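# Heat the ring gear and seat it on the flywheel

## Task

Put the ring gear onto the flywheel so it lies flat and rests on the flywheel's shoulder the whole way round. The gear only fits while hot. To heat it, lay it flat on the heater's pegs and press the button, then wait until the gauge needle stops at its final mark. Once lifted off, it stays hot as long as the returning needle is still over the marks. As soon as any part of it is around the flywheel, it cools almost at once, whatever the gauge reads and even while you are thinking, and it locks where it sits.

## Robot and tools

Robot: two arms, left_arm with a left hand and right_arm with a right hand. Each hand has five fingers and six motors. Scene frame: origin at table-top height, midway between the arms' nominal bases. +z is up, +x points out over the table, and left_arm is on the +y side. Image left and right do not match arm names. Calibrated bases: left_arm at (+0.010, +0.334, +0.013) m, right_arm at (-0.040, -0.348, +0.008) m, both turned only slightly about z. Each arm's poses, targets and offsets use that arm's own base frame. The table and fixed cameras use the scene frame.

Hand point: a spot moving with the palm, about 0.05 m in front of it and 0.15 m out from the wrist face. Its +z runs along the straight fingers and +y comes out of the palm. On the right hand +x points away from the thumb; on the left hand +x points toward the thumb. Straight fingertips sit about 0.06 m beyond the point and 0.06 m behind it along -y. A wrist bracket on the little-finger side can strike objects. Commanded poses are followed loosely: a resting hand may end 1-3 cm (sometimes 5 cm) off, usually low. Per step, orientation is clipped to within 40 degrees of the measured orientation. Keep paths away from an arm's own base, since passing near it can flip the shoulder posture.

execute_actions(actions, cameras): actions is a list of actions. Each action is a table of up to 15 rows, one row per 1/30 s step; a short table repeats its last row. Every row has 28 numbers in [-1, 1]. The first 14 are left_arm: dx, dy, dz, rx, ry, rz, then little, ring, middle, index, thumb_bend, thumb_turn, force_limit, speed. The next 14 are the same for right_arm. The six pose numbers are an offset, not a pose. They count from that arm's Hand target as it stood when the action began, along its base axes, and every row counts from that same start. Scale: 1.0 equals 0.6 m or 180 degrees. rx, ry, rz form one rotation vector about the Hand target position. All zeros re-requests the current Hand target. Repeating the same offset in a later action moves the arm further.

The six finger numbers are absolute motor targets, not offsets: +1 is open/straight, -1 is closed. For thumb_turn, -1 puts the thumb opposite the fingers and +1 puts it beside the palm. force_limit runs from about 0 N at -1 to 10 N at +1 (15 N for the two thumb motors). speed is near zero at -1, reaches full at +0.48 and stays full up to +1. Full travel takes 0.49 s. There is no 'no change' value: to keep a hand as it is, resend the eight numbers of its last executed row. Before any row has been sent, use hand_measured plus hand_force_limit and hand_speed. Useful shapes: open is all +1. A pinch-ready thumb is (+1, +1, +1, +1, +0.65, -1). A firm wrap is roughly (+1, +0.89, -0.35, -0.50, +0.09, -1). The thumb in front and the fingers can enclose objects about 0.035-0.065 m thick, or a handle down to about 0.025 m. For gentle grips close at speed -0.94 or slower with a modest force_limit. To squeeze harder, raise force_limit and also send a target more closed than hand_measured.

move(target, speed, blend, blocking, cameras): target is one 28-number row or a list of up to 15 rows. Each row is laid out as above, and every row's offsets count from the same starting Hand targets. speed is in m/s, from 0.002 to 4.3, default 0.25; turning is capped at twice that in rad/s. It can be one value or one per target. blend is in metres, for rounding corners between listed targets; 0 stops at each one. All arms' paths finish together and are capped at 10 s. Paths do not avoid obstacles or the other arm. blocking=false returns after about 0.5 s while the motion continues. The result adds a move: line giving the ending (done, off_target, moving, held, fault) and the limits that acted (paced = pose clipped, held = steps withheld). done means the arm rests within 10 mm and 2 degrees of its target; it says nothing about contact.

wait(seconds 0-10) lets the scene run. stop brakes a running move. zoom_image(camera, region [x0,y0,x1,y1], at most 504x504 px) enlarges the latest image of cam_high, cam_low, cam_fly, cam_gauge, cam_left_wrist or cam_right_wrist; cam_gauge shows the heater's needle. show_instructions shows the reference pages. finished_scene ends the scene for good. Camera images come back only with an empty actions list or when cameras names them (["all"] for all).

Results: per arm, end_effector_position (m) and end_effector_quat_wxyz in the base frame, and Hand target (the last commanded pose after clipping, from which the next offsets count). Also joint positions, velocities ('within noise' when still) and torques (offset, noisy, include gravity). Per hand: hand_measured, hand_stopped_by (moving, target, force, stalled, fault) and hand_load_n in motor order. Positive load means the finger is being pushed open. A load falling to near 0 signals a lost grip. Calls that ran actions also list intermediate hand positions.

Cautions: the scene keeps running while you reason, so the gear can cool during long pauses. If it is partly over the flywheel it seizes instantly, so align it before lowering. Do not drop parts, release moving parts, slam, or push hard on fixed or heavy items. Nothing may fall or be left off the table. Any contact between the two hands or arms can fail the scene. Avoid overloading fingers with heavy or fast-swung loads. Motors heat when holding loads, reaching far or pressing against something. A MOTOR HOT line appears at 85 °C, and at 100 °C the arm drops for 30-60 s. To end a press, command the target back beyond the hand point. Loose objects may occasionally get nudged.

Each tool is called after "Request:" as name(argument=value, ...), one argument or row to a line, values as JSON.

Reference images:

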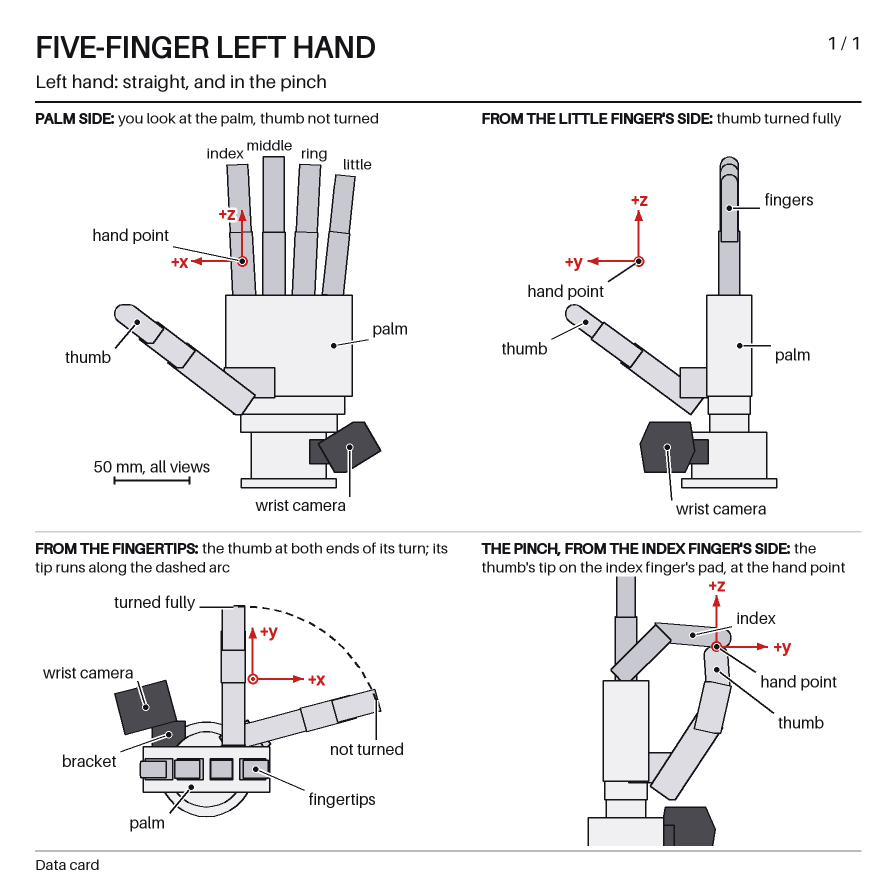

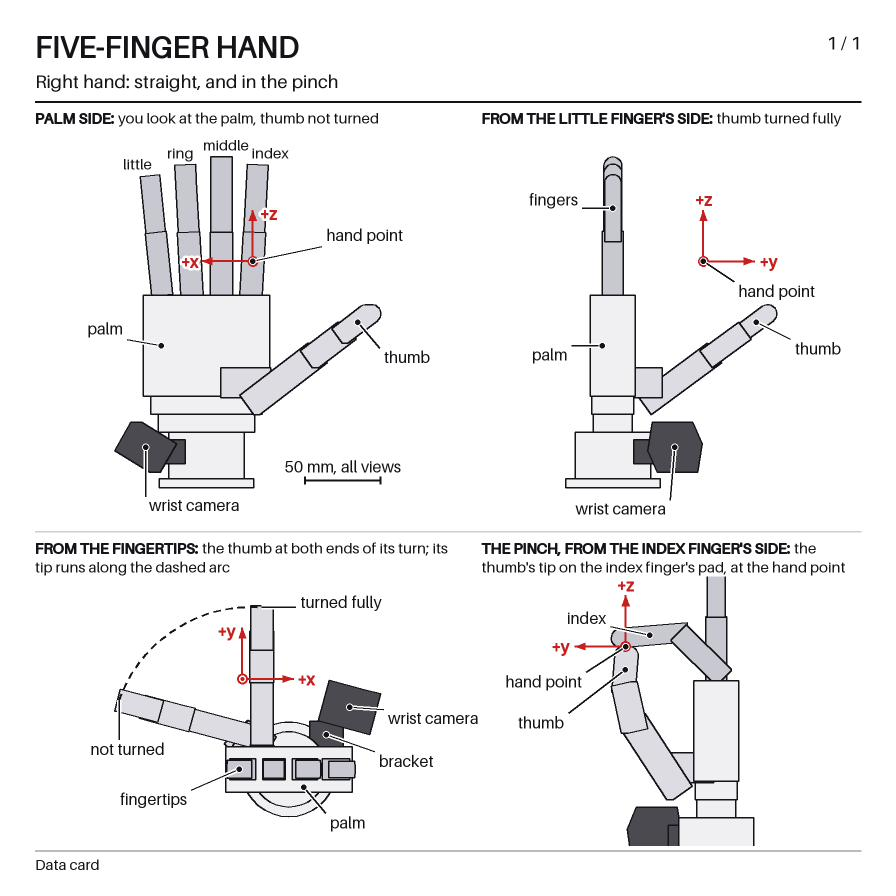

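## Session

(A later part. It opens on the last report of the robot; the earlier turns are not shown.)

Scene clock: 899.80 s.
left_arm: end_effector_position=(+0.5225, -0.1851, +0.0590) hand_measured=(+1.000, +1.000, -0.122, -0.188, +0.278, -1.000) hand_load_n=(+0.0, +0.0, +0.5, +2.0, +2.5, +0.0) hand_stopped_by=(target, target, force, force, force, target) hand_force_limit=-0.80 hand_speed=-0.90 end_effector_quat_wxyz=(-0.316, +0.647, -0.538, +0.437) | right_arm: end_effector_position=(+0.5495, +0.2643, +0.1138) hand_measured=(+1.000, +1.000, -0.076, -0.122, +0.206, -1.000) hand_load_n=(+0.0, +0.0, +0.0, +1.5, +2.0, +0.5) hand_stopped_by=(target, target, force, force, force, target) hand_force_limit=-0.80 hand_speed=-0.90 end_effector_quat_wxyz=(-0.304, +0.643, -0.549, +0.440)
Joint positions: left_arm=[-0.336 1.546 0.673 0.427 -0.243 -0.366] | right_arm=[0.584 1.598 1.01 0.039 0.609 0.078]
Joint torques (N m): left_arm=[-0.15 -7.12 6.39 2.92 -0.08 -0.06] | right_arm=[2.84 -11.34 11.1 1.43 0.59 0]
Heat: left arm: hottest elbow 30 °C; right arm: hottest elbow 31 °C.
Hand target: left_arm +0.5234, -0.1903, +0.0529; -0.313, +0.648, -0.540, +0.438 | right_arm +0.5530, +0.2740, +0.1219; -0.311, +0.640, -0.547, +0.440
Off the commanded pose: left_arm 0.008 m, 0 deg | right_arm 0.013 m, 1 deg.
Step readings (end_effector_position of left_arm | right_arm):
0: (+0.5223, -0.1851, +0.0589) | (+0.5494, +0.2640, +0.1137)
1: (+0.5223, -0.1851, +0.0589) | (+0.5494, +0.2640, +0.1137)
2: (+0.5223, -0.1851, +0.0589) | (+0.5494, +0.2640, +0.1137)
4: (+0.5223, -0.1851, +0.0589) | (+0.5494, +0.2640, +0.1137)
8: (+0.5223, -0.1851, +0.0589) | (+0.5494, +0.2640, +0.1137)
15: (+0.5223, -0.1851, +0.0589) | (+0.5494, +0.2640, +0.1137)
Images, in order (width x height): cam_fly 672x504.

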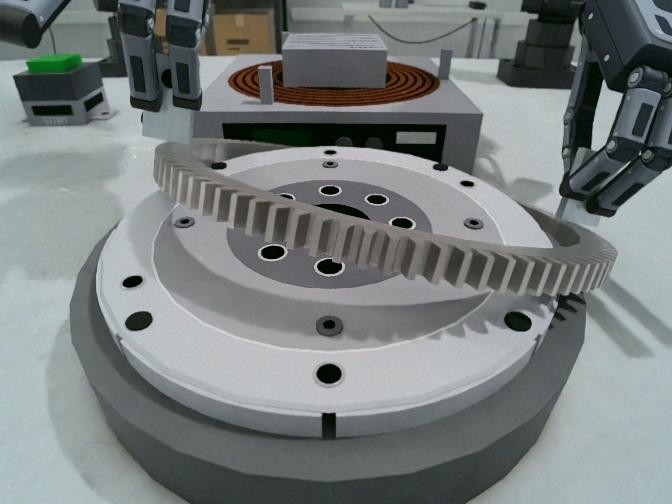

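Request:
execute_actions(
  actions=[
    [[0,0,0,0,0,0,1,1,-0.6,-0.7,-0.2,-1,0.8,-0.92,0,0,0,0,0,0,1,1,-0.6,-0.7,-0.2,-1,0.8,-0.92]],
  ],
  cameras=["cam_fly","cam_left_wrist","cam_right_wrist"],
)

Request:
zoom_image(
  camera="cam_fly",
  region=[110, 0, 260, 160],
)

Request:
zoom_image(
  camera="cam_left_wrist",
  region=[180, 180, 360, 360],
)

Request:
zoom_image(
  camera="cam_right_wrist",
  region=[260, 200, 440, 380],
)

Scene clock: 906.00 s.
left_arm: end_effector_position=(+0.5226, -0.1852, +0.0591) hand_measured=(+1.000, +1.000, -0.142, -0.208, +0.262, -1.000) hand_load_n=(+0.0, +0.0, +9.5, +9.0, +13.0, +0.0) hand_stopped_by=(target, target, force, force, force, target) hand_force_limit=0.80 hand_speed=-0.92 end_effector_quat_wxyz=(-0.316, +0.647, -0.538, +0.438) | right_arm: end_effector_position=(+0.5496, +0.2645, +0.1138) hand_measured=(+1.000, +1.000, -0.100, -0.140, +0.186, -1.000) hand_load_n=(+0.0, +0.0, +10.5, +8.5, +12.5, +1.0) hand_stopped_by=(target, target, force, force, force, target) hand_force_limit=0.80 hand_speed=-0.92 end_effector_quat_wxyz=(-0.305, +0.641, -0.550, +0.439)
Joint positions: left_arm=[-0.336 1.546 0.673 0.428 -0.243 -0.366] | right_arm=[0.584 1.598 1.01 0.039 0.609 0.082]
Joint torques (N m): left_arm=[-0.09 -7.12 6.39 2.88 -0.08 -0.05] | right_arm=[2.49 -11.87 11.1 1.5 0.58 -0.06]
Heat: left arm: hottest elbow 30 °C; right arm: hottest elbow 31 °C.
Hand target: left_arm +0.5234, -0.1903, +0.0529; -0.313, +0.647, -0.540, +0.438 | right_arm +0.5530, +0.2739, +0.1219; -0.311, +0.640, -0.547, +0.441
Off the commanded pose: left_arm 0.008 m, 0 deg | right_arm 0.013 m, 1 deg.
Step readings (end_effector_position of left_arm | right_arm):
0: (+0.5225, -0.1851, +0.0590) | (+0.5495, +0.2643, +0.1138)
1: (+0.5225, -0.1851, +0.0590) | (+0.5495, +0.2643, +0.1138)
2: (+0.5225, -0.1851, +0.0590) | (+0.5495, +0.2643, +0.1138)
4: (+0.5225, -0.1852, +0.0589) | (+0.5495, +0.2643, +0.1138)
8: (+0.5226, -0.1852, +0.0591) | (+0.5496, +0.2645, +0.1138)
15: (+0.5226, -0.1852, +0.0591) | (+0.5496, +0.2645, +0.1138)
Images, in order (width x height): cam_fly 672x504, cam_left_wrist 616x616, cam_right_wrist 616x616.

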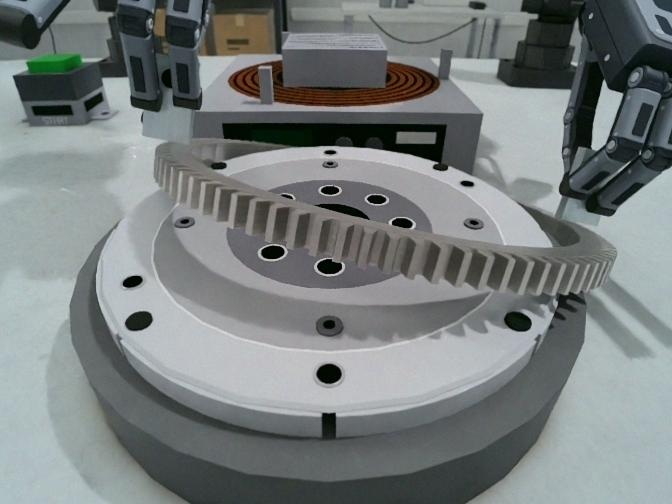

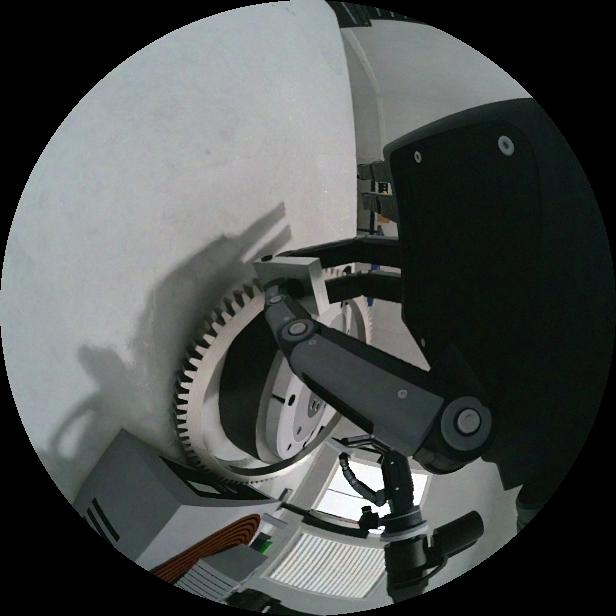

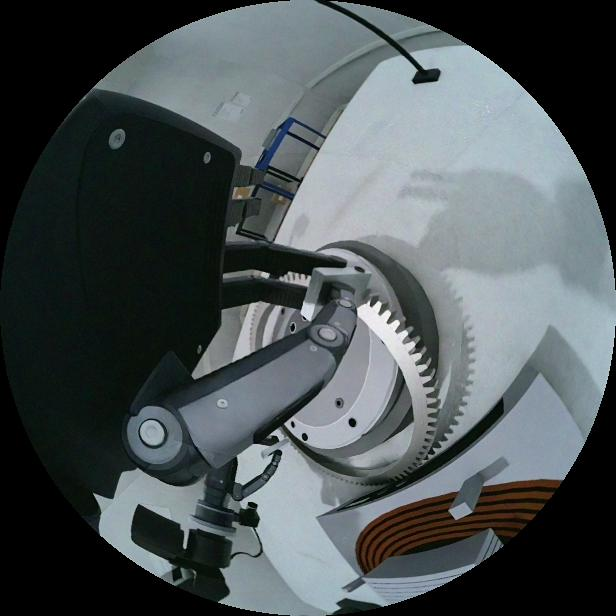

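Scaled by 3.150.

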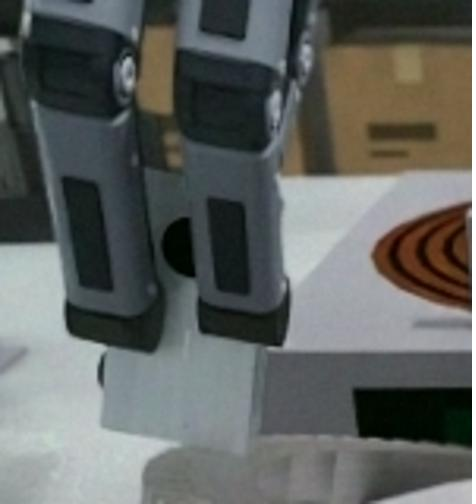

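Scaled by 2.800 from the camera's 616x616 image, which has a finer 880x880 frame.

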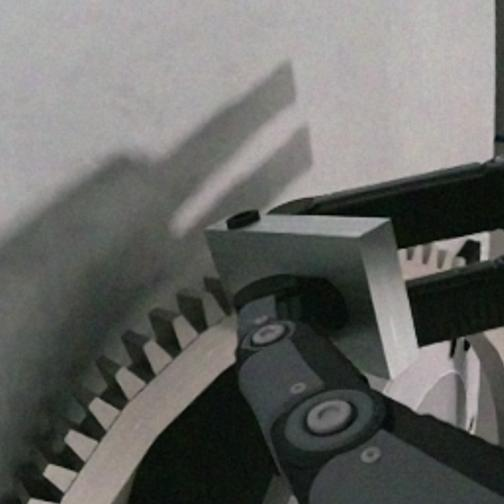

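Scaled by 2.800 from the camera's 616x616 image, which has a finer 880x880 frame.

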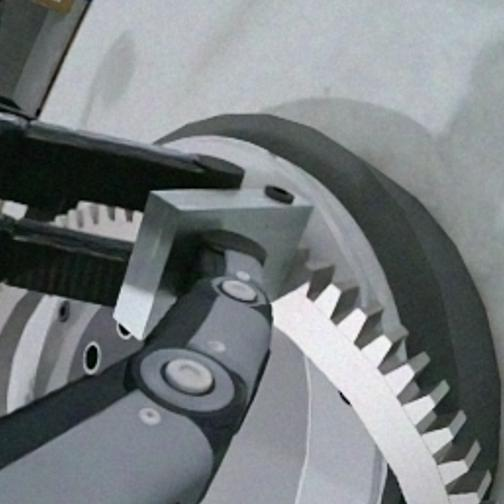

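Request:
move(
  target=[
    [0,0,0.11,0.035,0,0,1,1,-0.6,-0.7,-0.2,-1,0.8,-0.92,0,0,0.05,0.035,0,0,1,1,-0.6,-0.7,-0.2,-1,0.8,-0.92],
    [0,0,0.27,0.07,0,0,1,1,-0.6,-0.7,-0.2,-1,0.8,-0.92,0,0,0.19,0.07,0,0,1,1,-0.6,-0.7,-0.2,-1,0.8,-0.92],
  ],
  blend=[0.02,0],
  speed=0.06,
  cameras=["cam_high","cam_fly","cam_left_wrist","cam_right_wrist"],
)

Request:
zoom_image(
  camera="cam_high",
  region=[230, 120, 440, 300],
)

Scene clock: 917.20 s.
left_arm: end_effector_position=(+0.5090, -0.1844, +0.1899) hand_measured=(+1.000, +1.000, -0.142, -0.208, +0.260, -1.000) hand_load_n=(+0.0, +0.0, +0.0, +0.0, +0.0, +0.0) hand_stopped_by=(target, target, force, force, force, target) hand_force_limit=0.80 hand_speed=-0.92 end_effector_quat_wxyz=(-0.374, +0.616, -0.594, +0.359) | right_arm: end_effector_position=(+0.5359, +0.2659, +0.1990) hand_measured=(+1.000, +1.000, -0.102, -0.142, +0.194, -1.000) hand_load_n=(+0.0, +0.0, +0.0, +0.0, +0.0, +0.0) hand_stopped_by=(target, target, force, force, force, target) hand_force_limit=0.80 hand_speed=-0.92 end_effector_quat_wxyz=(-0.355, +0.619, -0.595, +0.370)
Joint positions: left_arm=[-0.411 1.28 0.898 -0.143 -0.395 -0.218] | right_arm=[0.544 1.436 1.088 -0.213 0.473 0.24]
Joint torques (N m): left_arm=[0.5 -7.3 11.81 2.37 -0.15 0.09] | right_arm=[1.49 -11.46 15.77 1.58 0.43 -0.05]
Heat: left arm: hottest elbow 31 °C; right arm: hottest elbow 32 °C.
Hand target: left_arm +0.5233, -0.1904, +0.2149; -0.382, +0.609, -0.584, +0.376 | right_arm +0.5531, +0.2739, +0.2360; -0.380, +0.602, -0.592, +0.378
Off the commanded pose: left_arm 0.029 m, 3 deg | right_arm 0.041 m, 3 deg.
move: off_target (left_arm, right_arm)
Images, in order (width x height): cam_high 672x504, cam_fly 672x504, cam_left_wrist 616x616, cam_right_wrist 616x616.

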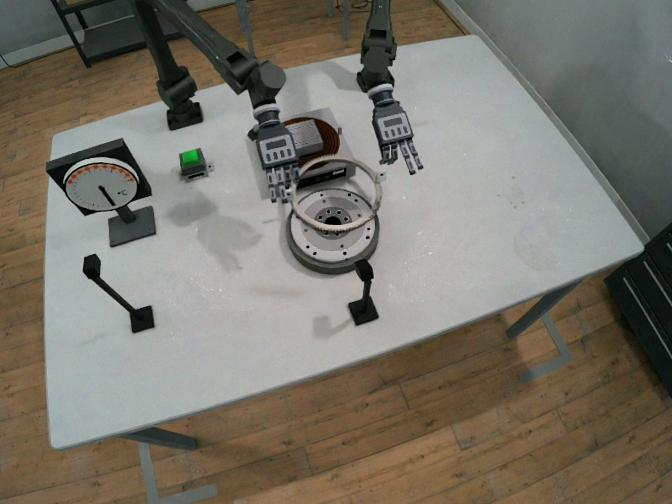

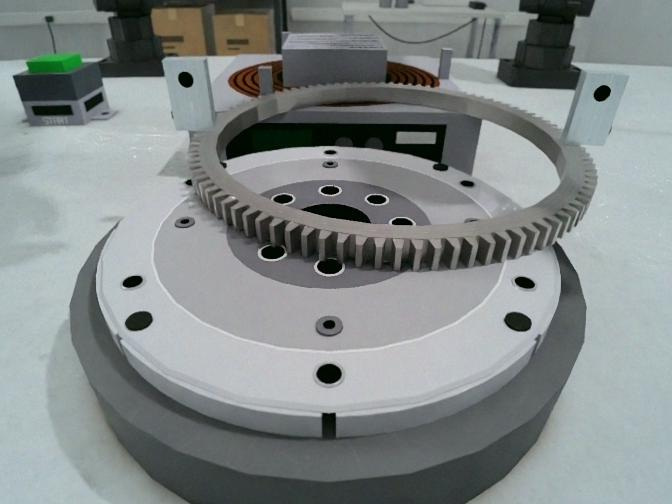

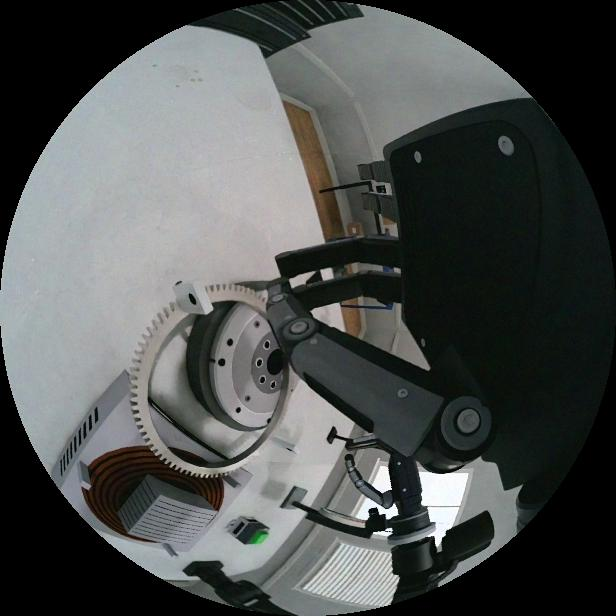

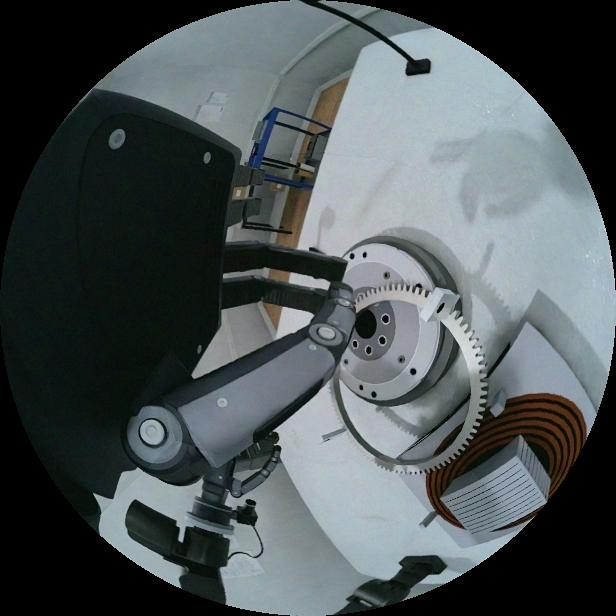

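Scaled by 2.400.

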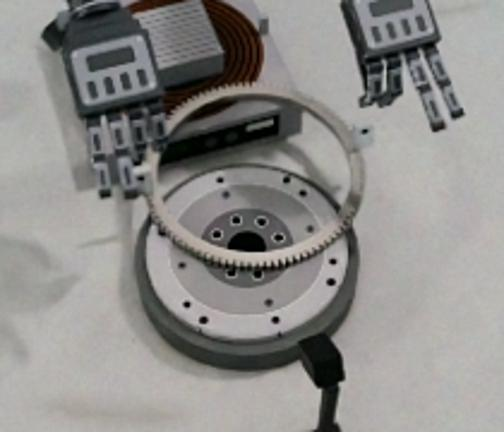

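Request:
wait(
  seconds=0.2,
  cameras=["all"],
)

Scene clock: 920.77 s.
left_arm: end_effector_position=(+0.5090, -0.1844, +0.1899) hand_measured=(+1.000, +1.000, -0.142, -0.208, +0.260, -1.000) hand_load_n=(+0.0, +0.0, +0.0, +0.0, +0.5, +0.0) hand_stopped_by=(target, target, force, force, force, target) hand_force_limit=0.80 hand_speed=-0.92 end_effector_quat_wxyz=(-0.374, +0.616, -0.594, +0.359) | right_arm: end_effector_position=(+0.5359, +0.2659, +0.1990) hand_measured=(+1.000, +1.000, -0.102, -0.142, +0.194, -1.000) hand_load_n=(+0.0, +0.0, +0.0, +0.0, +0.0, +0.0) hand_stopped_by=(target, target, force, force, force, target) hand_force_limit=0.80 hand_speed=-0.92 end_effector_quat_wxyz=(-0.355, +0.619, -0.595, +0.370)
Joint positions: left_arm=[-0.411 1.28 0.898 -0.143 -0.395 -0.218] | right_arm=[0.544 1.436 1.088 -0.213 0.473 0.24]
Joint torques (N m): left_arm=[0.62 -7.36 11.74 2.36 -0.16 0.09] | right_arm=[1.49 -11.16 15.82 1.72 0.42 -0.06]
Heat: left arm: hottest elbow 31 °C; right arm: hottest elbow 32 °C.
Hand target: left_arm +0.5233, -0.1904, +0.2149; -0.382, +0.609, -0.584, +0.376 | right_arm +0.5531, +0.2739, +0.2360; -0.380, +0.602, -0.592, +0.378
Off the commanded pose: left_arm 0.029 m, 3 deg | right_arm 0.041 m, 3 deg.
wait: 0.20 s; at rest from the start

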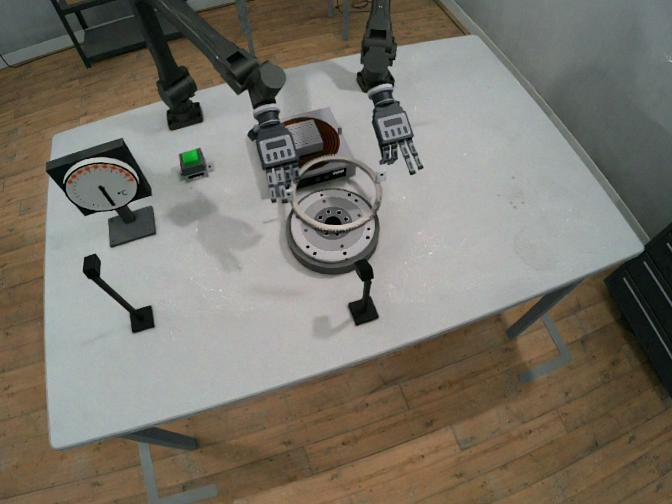

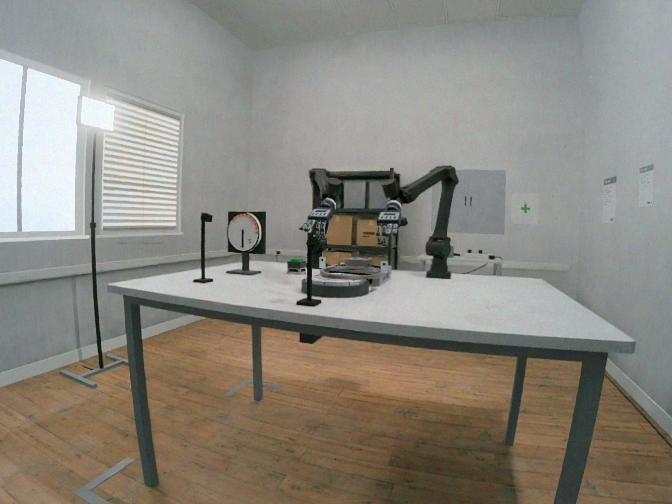

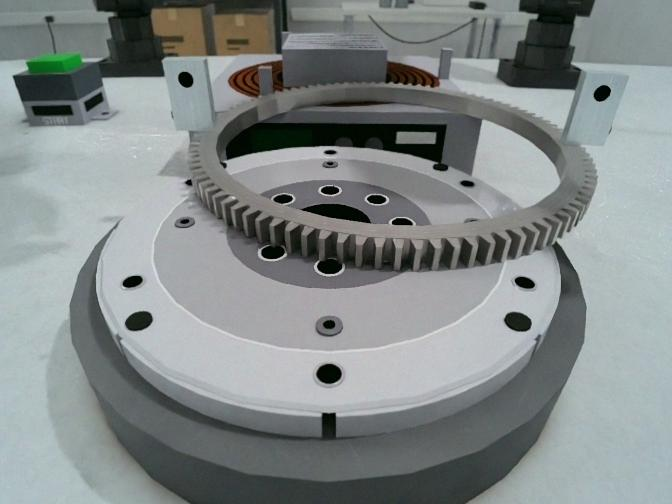

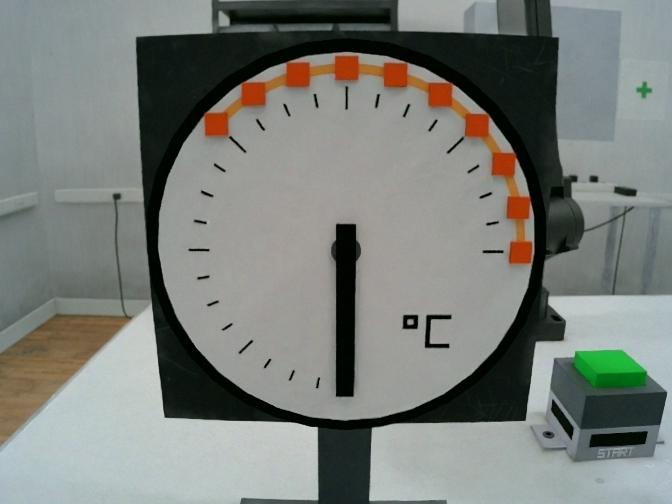

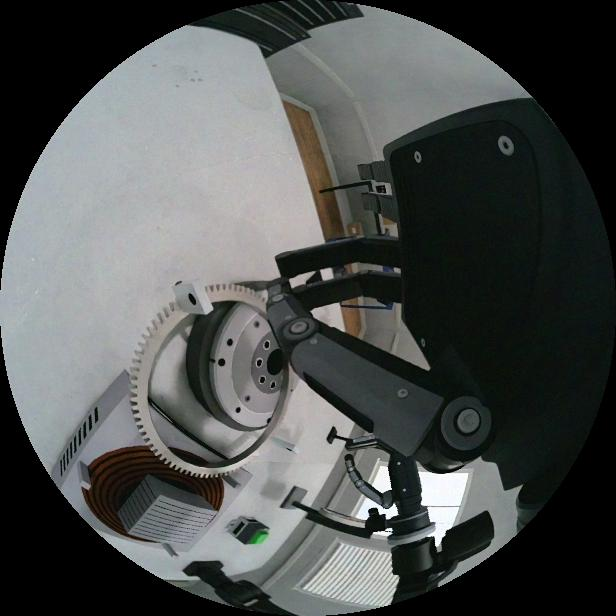

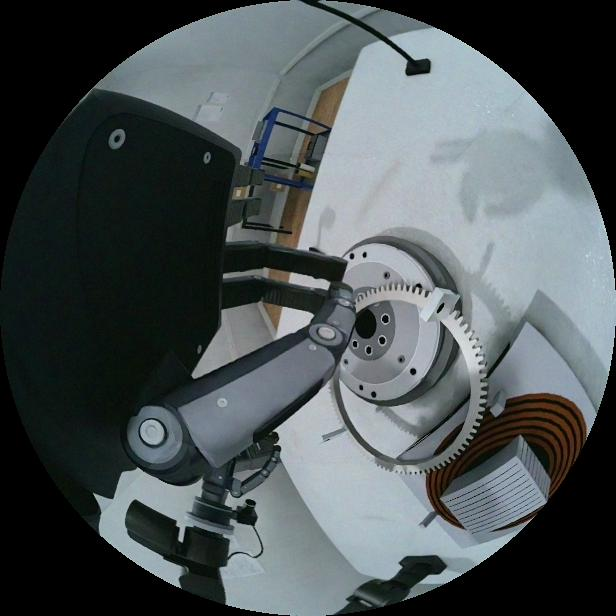

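Request:
zoom_image(
  camera="cam_left_wrist",
  region=[120, 230, 320, 430],
)

Request:
zoom_image(
  camera="cam_right_wrist",
  region=[320, 240, 500, 420],
)

Request:
zoom_image(
  camera="cam_high",
  region=[250, 120, 420, 260],
)

Scaled by 2.520 from the camera's 616x616 image, which has a finer 880x880 frame.

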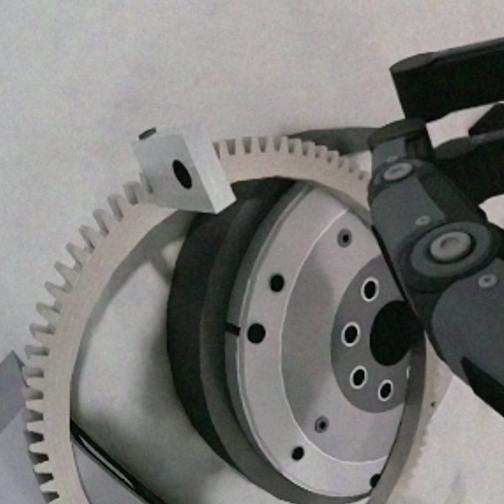

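Scaled by 2.800 from the camera's 616x616 image, which has a finer 880x880 frame.

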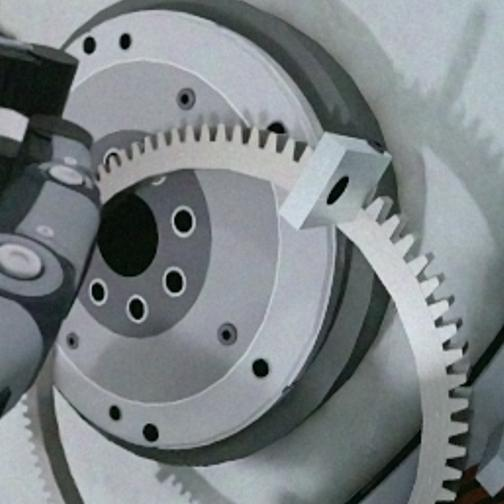

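Scaled by 2.965.

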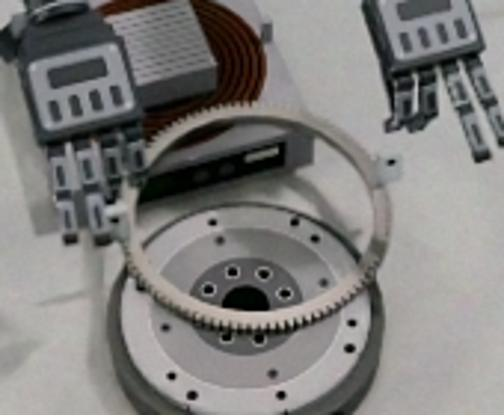

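Request:
move(
  target=[-0.059,0.014,-0.148,0,0.083,0,1,1,0.1,0.1,0.65,-1,-0.3,-0.3,-0.0618,-0.011,-0.1567,0,0.083,0,1,1,0.1,0.1,0.65,-1,-0.3,-0.3],
  speed=0.12,
  cameras=["cam_high","cam_fly","cam_left_wrist","cam_right_wrist"],
)

Request:
zoom_image(
  camera="cam_fly",
  region=[130, 0, 670, 290],
)

Request:
zoom_image(
  camera="cam_left_wrist",
  region=[160, 200, 360, 400],
)

Request:
zoom_image(
  camera="cam_right_wrist",
  region=[260, 200, 460, 400],
)

Scene clock: 974.17 s.
left_arm: end_effector_position=(+0.4855, -0.1852, +0.1328) hand_measured=(+1.000, +1.000, +0.100, +0.100, +0.650, -1.000) hand_load_n=(+0.0, +0.0, +0.0, +0.0, -0.5, +0.0) hand_stopped_by=(target, target, target, target, target, target) hand_force_limit=-0.30 hand_speed=-0.30 end_effector_quat_wxyz=(-0.308, +0.646, -0.630, +0.303) | right_arm: end_effector_position=(+0.5080, +0.2693, +0.1391) hand_measured=(+1.000, +1.000, +0.100, +0.100, +0.650, -1.000) hand_load_n=(+0.0, +0.0, +0.0, +0.0, +0.0, +0.0) hand_stopped_by=(target, target, target, target, target, target) hand_force_limit=-0.30 hand_speed=-0.30 end_effector_quat_wxyz=(-0.299, +0.653, -0.630, +0.297)
Joint positions: left_arm=[-0.398 1.343 0.898 -0.277 -0.322 -0.276] | right_arm=[0.537 1.494 1.088 -0.364 0.387 0.336]
Joint torques (N m): left_arm=[1.26 -6.59 8.64 1.5 -0.01 -0.08] | right_arm=[0.79 -10.75 11.48 1.31 0.17 0.03]
Heat: left arm: hottest elbow 35 °C; right arm: hottest elbow 37 °C.
Hand target: left_arm +0.4879, -0.1820, +0.1261; -0.303, +0.653, -0.629, +0.294 | right_arm +0.5160, +0.2674, +0.1421; -0.300, +0.646, -0.636, +0.296
Off the commanded pose: left_arm 0.008 m, 1 deg | right_arm 0.009 m, 1 deg.
move: done
Images, in order (width x height): cam_high 672x504, cam_fly 672x504, cam_left_wrist 616x616, cam_right_wrist 616x616.

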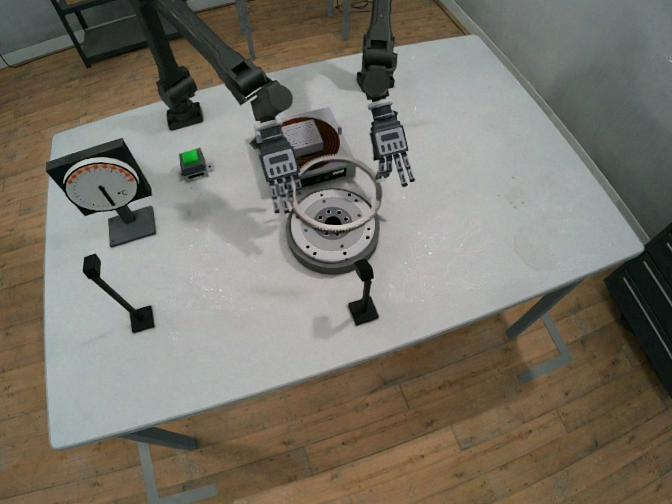

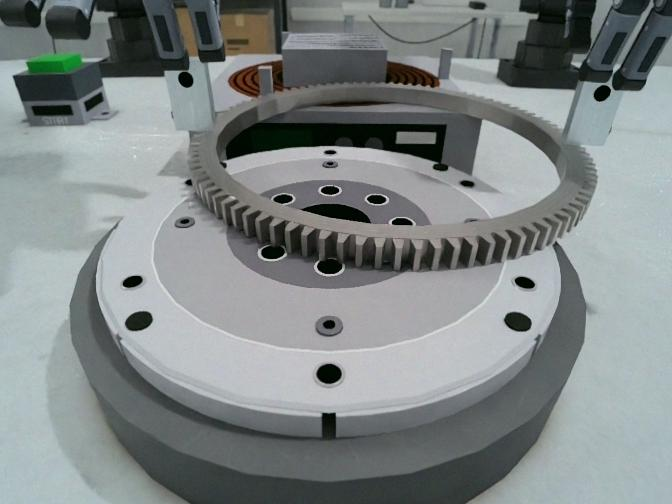

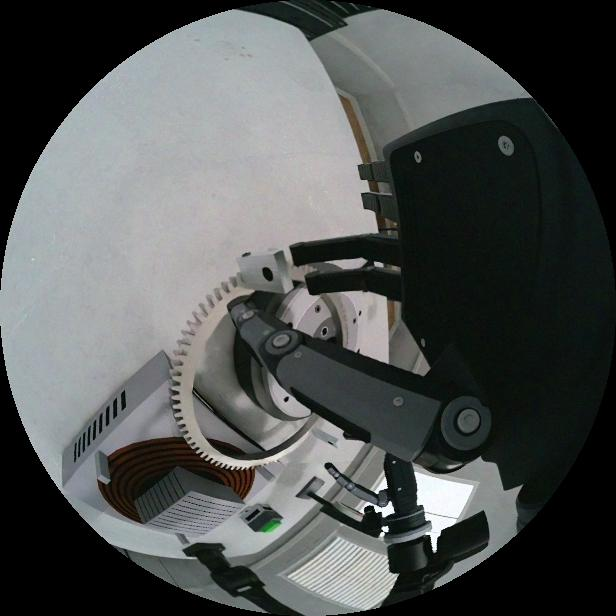

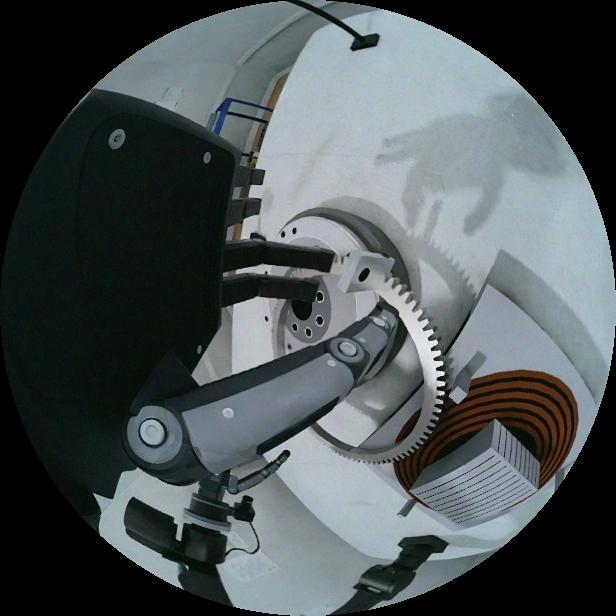

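Region (130, 0, 670, 290) is 540x290 pixels. A region can be at most 504 by 504 pixels.

Scaled by 2.520 from the camera's 616x616 image, which has a finer 880x880 frame.

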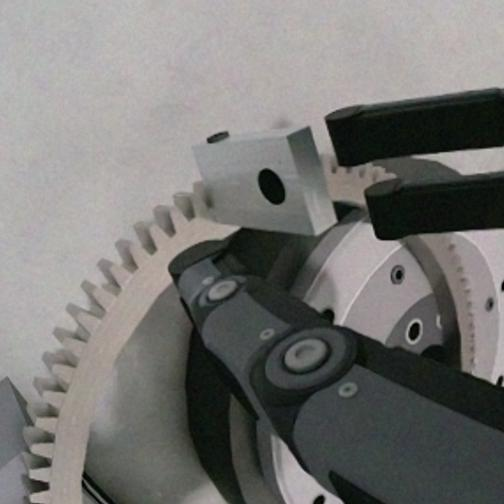

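Scaled by 2.520 from the camera's 616x616 image, which has a finer 880x880 frame.

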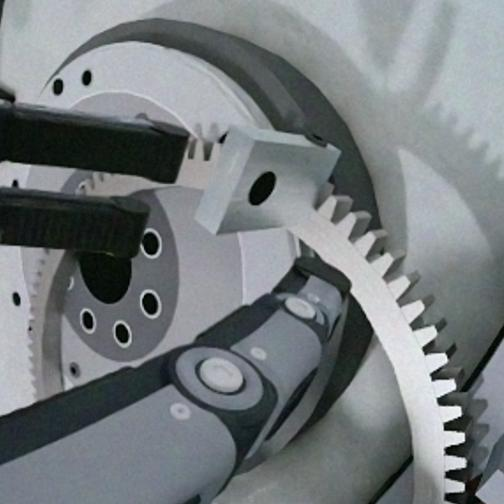

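Request:
move(
  target=[0.0033,0,-0.0763,0,0,0,1,1,0.1,0.1,0.65,-1,-0.3,-0.3,0.012,-0.015,-0.065,0,0,0,1,1,0.1,0.1,0.65,-1,-0.3,-0.3],
  speed=0.08,
  cameras=["cam_fly","cam_left_wrist","cam_right_wrist"],
)

Request:
zoom_image(
  camera="cam_fly",
  region=[130, 20, 290, 180],
)

Request:
zoom_image(
  camera="cam_fly",
  region=[512, 20, 672, 180],
)

Request:
zoom_image(
  camera="cam_left_wrist",
  region=[180, 200, 360, 380],
)

Request:
zoom_image(
  camera="cam_right_wrist",
  region=[260, 200, 440, 380],
)

Scene clock: 985.57 s.
left_arm: end_effector_position=(+0.4883, -0.1856, +0.0908) hand_measured=(+1.000, +1.000, +0.100, +0.100, +0.650, -1.000) hand_load_n=(+0.0, -0.5, +0.0, +0.0, +0.5, +0.0) hand_stopped_by=(target, target, target, target, target, target) hand_force_limit=-0.30 hand_speed=-0.30 end_effector_quat_wxyz=(-0.305, +0.647, -0.632, +0.296) | right_arm: end_effector_position=(+0.5194, +0.2633, +0.1082) hand_measured=(+1.000, +1.000, +0.100, +0.100, +0.650, -1.000) hand_load_n=(+0.0, +0.0, +0.0, +0.0, +0.0, +0.0) hand_stopped_by=(target, target, target, target, target, target) hand_force_limit=-0.30 hand_speed=-0.30 end_effector_quat_wxyz=(-0.301, +0.647, -0.636, +0.295)
Joint positions: left_arm=[-0.396 1.416 0.852 -0.174 -0.321 -0.276] | right_arm=[0.512 1.546 1.056 -0.274 0.37 0.335]
Joint torques (N m): left_arm=[1.32 -7 6.74 2.82 0 -0.07] | right_arm=[0.91 -11.11 9.05 2.37 0.18 -0.11]
Heat: left arm: hottest elbow 34 °C; right arm: hottest elbow 36 °C.
Hand target: left_arm +0.4900, -0.1819, +0.0803; -0.303, +0.653, -0.629, +0.294 | right_arm +0.5233, +0.2583, +0.1030; -0.300, +0.646, -0.636, +0.296
Off the commanded pose: left_arm 0.011 m, 1 deg | right_arm 0.008 m, 0 deg.
move: off_target (left_arm)
Images, in order (width x height): cam_fly 672x504, cam_left_wrist 616x616, cam_right_wrist 616x616.

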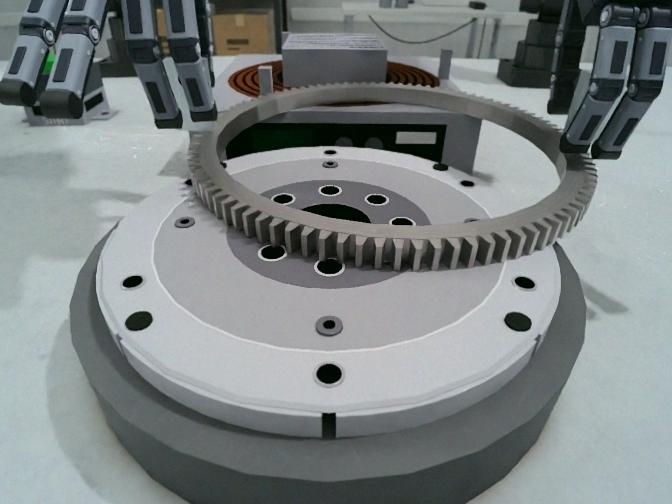

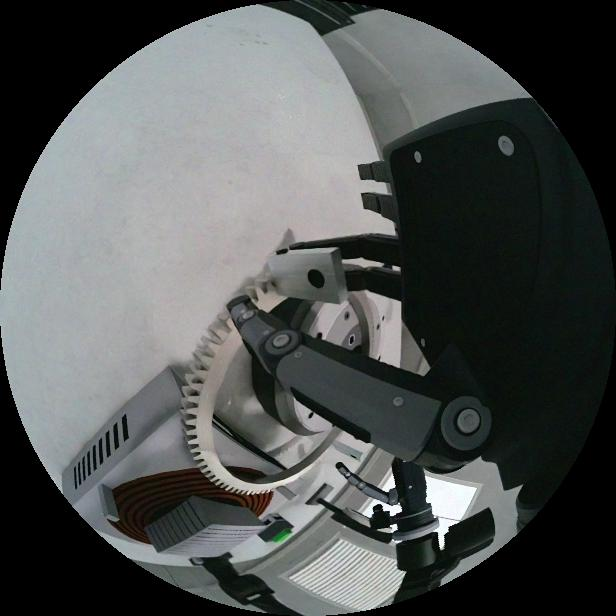

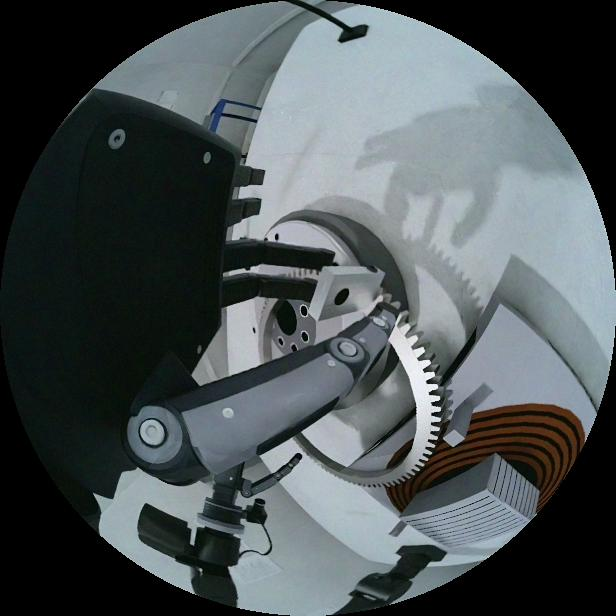

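Scaled by 3.150.

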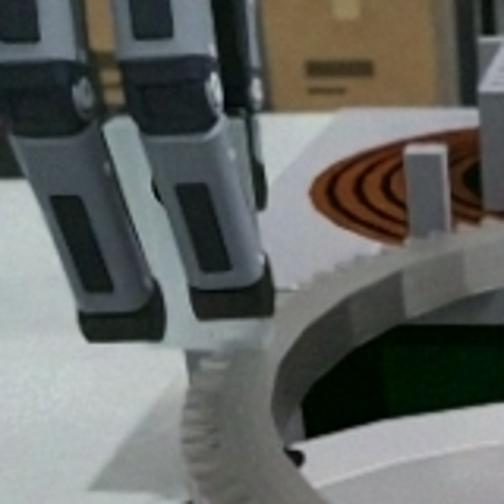

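Scaled by 3.150.

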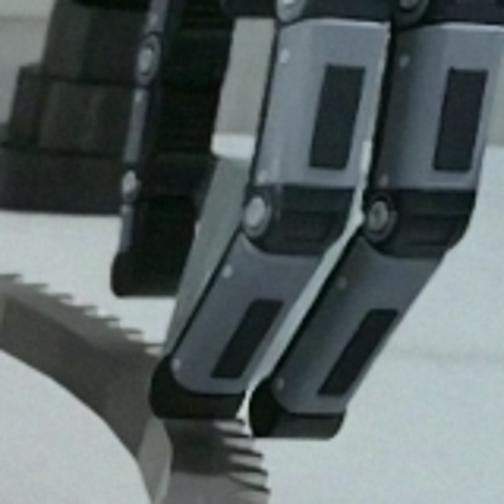

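Scaled by 2.800 from the camera's 616x616 image, which has a finer 880x880 frame.

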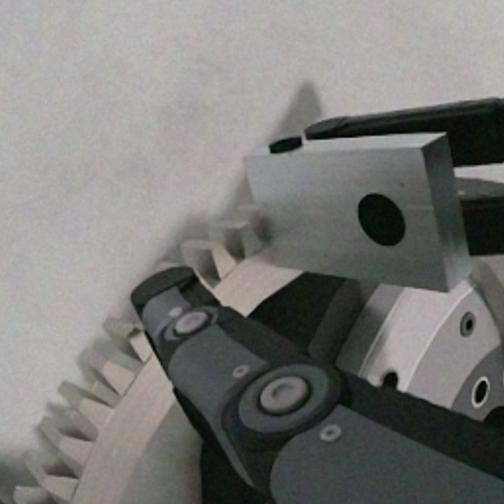

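Scaled by 2.800 from the camera's 616x616 image, which has a finer 880x880 frame.

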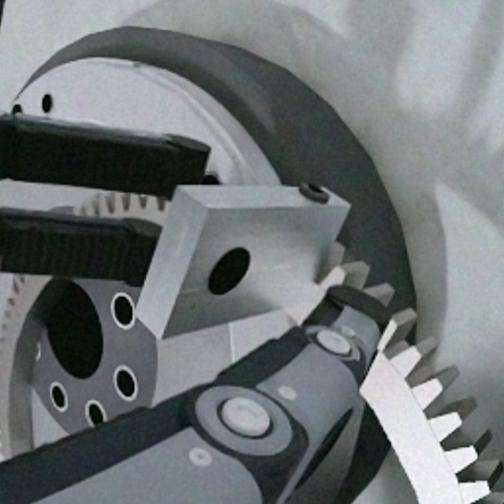

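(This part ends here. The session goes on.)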